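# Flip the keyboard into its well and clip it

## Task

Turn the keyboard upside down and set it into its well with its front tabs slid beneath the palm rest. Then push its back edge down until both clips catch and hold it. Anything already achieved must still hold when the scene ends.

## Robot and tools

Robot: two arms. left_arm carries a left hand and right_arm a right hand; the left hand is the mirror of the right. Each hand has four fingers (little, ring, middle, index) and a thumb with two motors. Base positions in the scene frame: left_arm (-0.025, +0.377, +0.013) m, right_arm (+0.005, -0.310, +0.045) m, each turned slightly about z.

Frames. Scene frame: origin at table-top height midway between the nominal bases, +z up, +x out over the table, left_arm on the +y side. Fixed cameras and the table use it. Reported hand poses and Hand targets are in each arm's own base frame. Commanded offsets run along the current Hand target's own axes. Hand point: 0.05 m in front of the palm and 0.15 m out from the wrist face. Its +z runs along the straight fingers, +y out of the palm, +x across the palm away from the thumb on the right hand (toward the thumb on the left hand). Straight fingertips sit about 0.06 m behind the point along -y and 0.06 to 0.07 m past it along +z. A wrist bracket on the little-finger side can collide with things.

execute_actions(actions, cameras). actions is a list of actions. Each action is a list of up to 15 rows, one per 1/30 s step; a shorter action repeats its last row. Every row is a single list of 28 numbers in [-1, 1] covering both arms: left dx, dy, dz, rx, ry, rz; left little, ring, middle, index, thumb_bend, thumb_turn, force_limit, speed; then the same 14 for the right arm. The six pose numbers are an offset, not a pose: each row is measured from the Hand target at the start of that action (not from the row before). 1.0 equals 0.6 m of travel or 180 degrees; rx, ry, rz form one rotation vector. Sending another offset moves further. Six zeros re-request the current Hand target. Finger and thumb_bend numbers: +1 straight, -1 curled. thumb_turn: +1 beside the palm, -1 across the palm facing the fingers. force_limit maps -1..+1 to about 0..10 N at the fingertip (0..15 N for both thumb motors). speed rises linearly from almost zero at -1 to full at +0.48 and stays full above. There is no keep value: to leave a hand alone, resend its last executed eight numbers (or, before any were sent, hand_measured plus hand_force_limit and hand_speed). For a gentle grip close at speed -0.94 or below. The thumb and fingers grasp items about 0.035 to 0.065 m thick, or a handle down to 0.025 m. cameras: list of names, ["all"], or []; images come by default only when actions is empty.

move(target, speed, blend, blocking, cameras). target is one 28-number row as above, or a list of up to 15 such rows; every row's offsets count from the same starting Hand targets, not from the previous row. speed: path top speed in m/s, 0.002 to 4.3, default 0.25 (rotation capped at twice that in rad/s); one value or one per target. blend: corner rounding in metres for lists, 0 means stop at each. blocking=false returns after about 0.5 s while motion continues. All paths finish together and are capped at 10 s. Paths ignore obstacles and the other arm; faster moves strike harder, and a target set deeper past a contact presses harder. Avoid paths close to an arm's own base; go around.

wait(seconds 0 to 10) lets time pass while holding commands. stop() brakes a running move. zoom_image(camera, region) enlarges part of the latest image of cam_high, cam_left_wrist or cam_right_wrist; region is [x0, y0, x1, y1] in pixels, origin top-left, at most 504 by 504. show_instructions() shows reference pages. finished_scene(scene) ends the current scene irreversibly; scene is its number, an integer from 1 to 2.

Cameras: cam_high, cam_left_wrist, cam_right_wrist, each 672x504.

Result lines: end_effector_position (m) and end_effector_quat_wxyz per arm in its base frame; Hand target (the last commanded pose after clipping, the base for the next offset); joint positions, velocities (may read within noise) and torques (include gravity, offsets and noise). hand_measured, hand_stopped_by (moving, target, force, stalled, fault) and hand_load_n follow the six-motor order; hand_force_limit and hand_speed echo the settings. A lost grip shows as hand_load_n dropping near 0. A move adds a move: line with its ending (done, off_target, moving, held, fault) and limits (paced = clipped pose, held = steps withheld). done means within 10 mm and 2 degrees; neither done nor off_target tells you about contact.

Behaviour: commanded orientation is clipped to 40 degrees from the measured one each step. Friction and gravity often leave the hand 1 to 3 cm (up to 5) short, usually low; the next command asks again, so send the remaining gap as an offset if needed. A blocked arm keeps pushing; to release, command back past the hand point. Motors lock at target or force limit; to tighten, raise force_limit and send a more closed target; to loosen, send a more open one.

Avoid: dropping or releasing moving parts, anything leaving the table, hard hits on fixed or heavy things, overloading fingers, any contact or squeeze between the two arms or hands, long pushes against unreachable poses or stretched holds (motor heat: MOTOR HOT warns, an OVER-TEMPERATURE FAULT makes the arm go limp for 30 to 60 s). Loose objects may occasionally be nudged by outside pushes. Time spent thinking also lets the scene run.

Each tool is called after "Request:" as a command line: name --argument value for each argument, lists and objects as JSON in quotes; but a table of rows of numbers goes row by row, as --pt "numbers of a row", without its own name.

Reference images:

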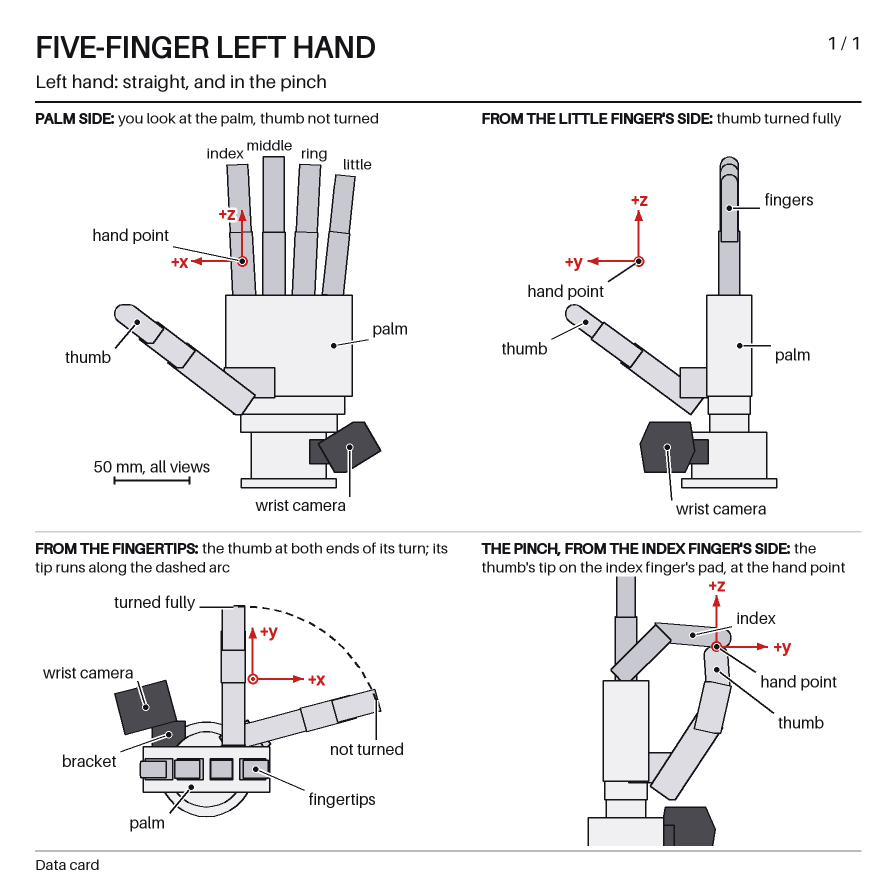

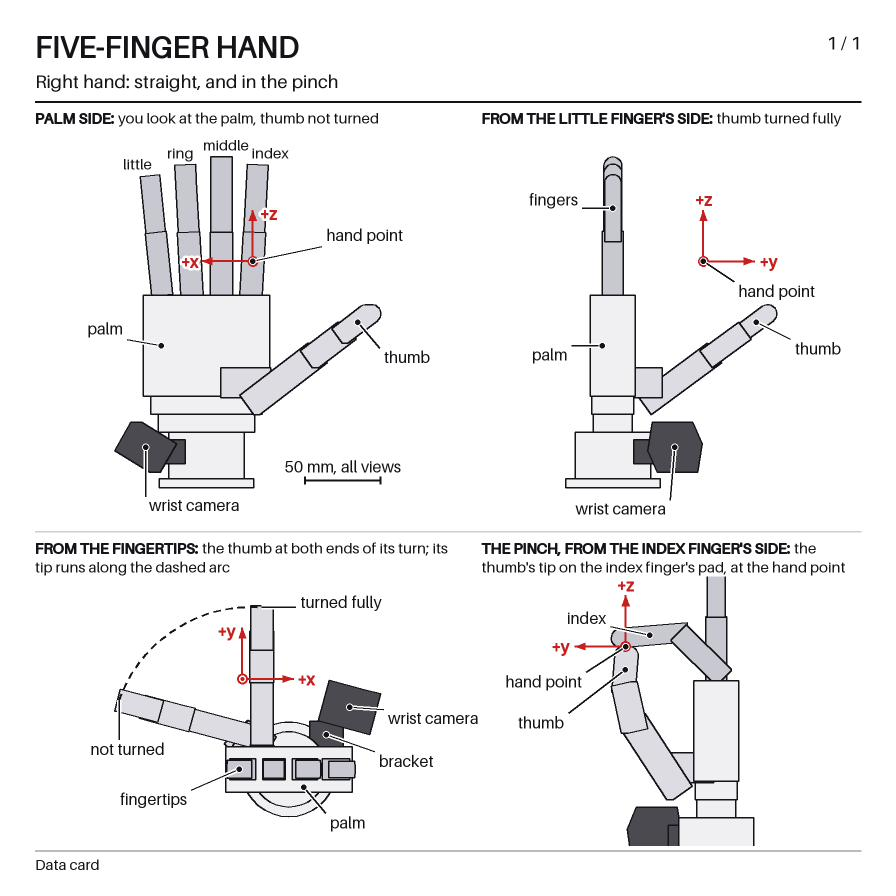

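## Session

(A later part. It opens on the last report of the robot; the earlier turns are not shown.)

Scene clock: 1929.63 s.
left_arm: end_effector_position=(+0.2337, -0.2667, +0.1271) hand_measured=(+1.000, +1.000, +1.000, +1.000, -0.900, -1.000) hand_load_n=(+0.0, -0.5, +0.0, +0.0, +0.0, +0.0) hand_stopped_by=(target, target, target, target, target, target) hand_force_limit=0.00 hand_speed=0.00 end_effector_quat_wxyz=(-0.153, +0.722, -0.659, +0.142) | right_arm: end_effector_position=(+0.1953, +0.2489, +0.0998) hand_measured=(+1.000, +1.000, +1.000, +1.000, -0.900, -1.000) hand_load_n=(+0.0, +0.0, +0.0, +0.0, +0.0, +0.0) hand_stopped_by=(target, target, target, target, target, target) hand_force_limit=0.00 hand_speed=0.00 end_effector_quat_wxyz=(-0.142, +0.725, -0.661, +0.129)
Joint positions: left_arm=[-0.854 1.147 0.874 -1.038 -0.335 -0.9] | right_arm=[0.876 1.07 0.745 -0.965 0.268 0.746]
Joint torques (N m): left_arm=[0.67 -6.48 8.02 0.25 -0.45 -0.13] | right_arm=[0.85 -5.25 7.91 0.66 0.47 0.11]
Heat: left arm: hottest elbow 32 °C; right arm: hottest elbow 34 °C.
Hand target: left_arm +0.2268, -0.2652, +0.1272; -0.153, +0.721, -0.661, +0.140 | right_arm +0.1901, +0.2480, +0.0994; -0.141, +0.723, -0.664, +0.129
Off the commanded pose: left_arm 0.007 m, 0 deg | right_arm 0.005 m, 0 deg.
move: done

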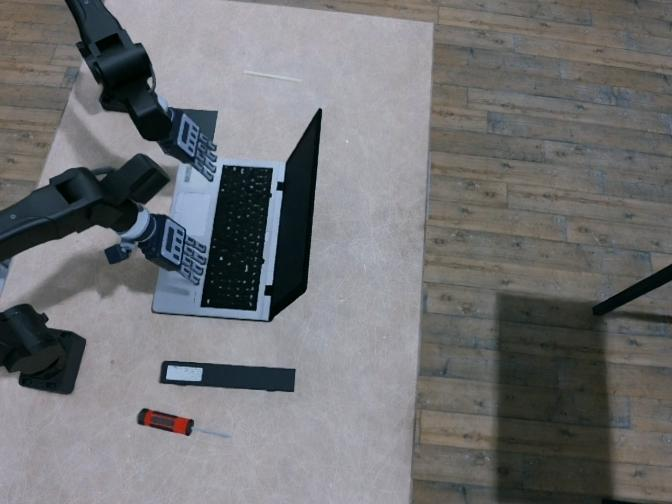

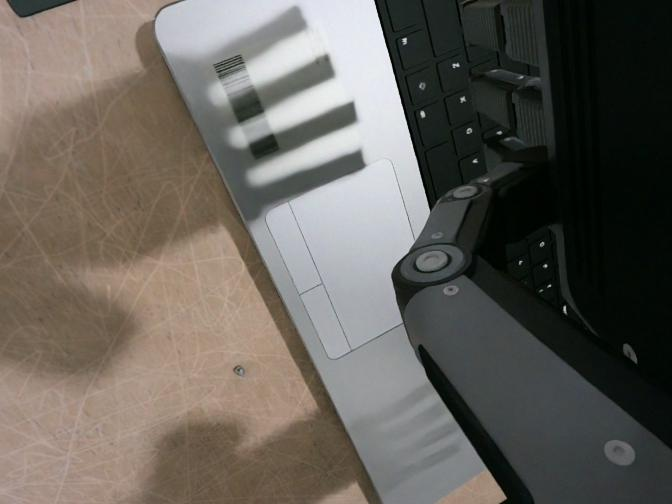

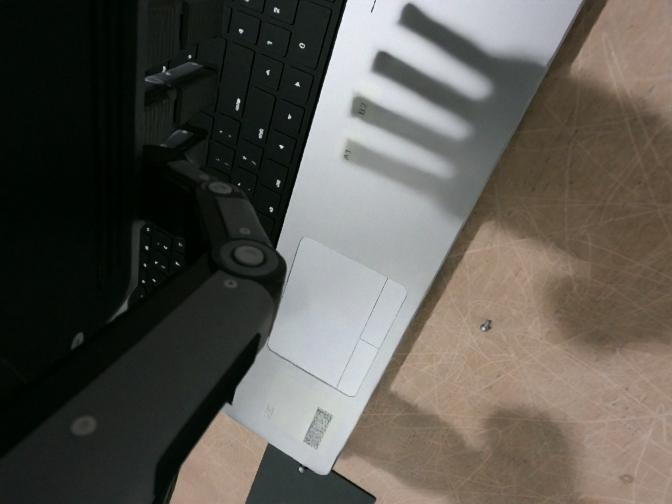

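Request:
move --target '[-0.0597,-0.1927,0.0037,-0.0667,0,0,1,1,1,1,-0.9,-1,0,0,0.0971,-0.2095,-0.0053,-0.0555,0,0,1,1,1,1,-0.9,-1,0,0]' --speed 0.15 --cameras '["cam_high","cam_right_wrist","cam_left_wrist"]'

Request:
zoom_image --camera "cam_right_wrist" --region '[100, 0, 400, 225]'

Request:
zoom_image --camera "cam_left_wrist" --region '[350, 0, 672, 240]'

Scene clock: 1962.37 s.
left_arm: end_effector_position=(+0.3108, -0.2136, +0.1533) hand_measured=(+1.000, +1.000, +1.000, +1.000, -0.900, -1.000) hand_load_n=(-0.5, +0.0, +0.0, +0.0, +0.0, +0.0) hand_stopped_by=(target, target, target, target, target, target) hand_force_limit=0.00 hand_speed=0.00 end_effector_quat_wxyz=(-0.074, +0.734, -0.673, +0.053) | right_arm: end_effector_position=(+0.2934, +0.1944, +0.1357) hand_measured=(+1.000, +1.000, +1.000, +1.000, -0.900, -1.000) hand_load_n=(+0.0, +0.0, +0.0, +0.0, +0.0, +0.0) hand_stopped_by=(target, target, target, target, target, target) hand_force_limit=0.00 hand_speed=0.00 end_effector_quat_wxyz=(-0.066, +0.730, -0.676, +0.068)
Joint positions: left_arm=[-0.506 1.332 1.106 -1.206 -0.118 -0.584] | right_arm=[0.486 1.281 1.011 -1.131 0.084 0.402]
Joint torques (N m): left_arm=[2.32 -6.89 14.05 0.06 -0.05 0.05] | right_arm=[-0.38 -6.18 12.08 0.2 0.03 -0.12]
Heat: left arm: hottest elbow 31 °C; right arm: hottest elbow 34 °C.
Hand target: left_arm +0.3299, -0.2202, +0.1721; -0.077, +0.733, -0.672, +0.070 | right_arm +0.3099, +0.1999, +0.1494; -0.077, +0.733, -0.672, +0.071
Off the commanded pose: left_arm 0.028 m, 2 deg | right_arm 0.022 m, 1 deg.
move: off_target (left_arm, right_arm)

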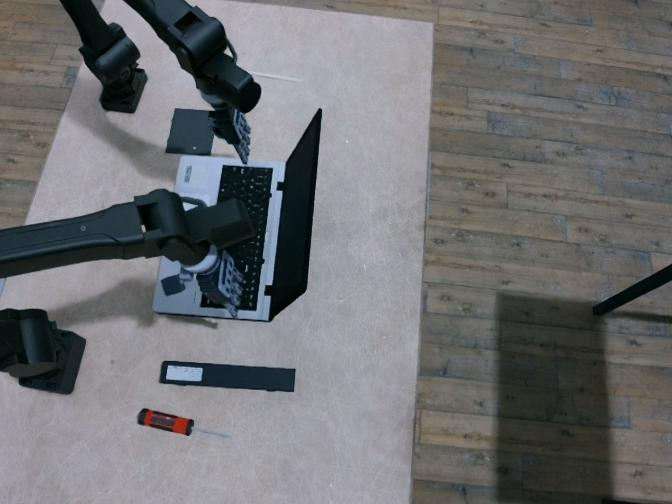

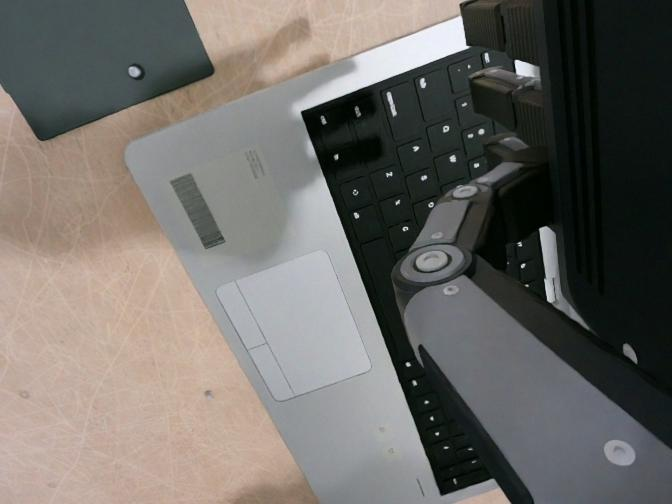

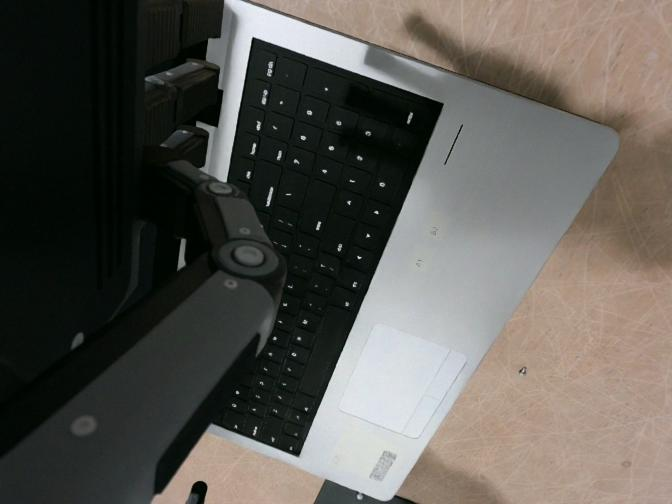

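Scaled by 1.680 from the camera's 672x504 image, which has a finer 960x720 frame.

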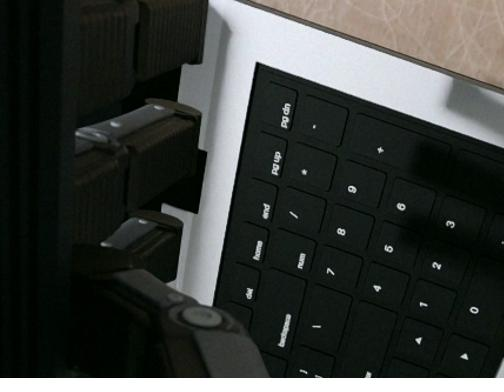

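Scaled by 1.565 from the camera's 672x504 image, which has a finer 960x720 frame.

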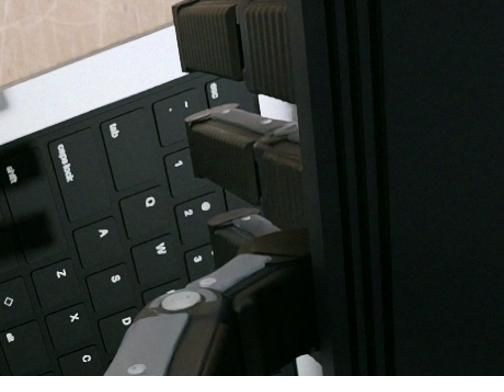

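Request:
finished_scene --scene 1

The scene is finished: the task was done.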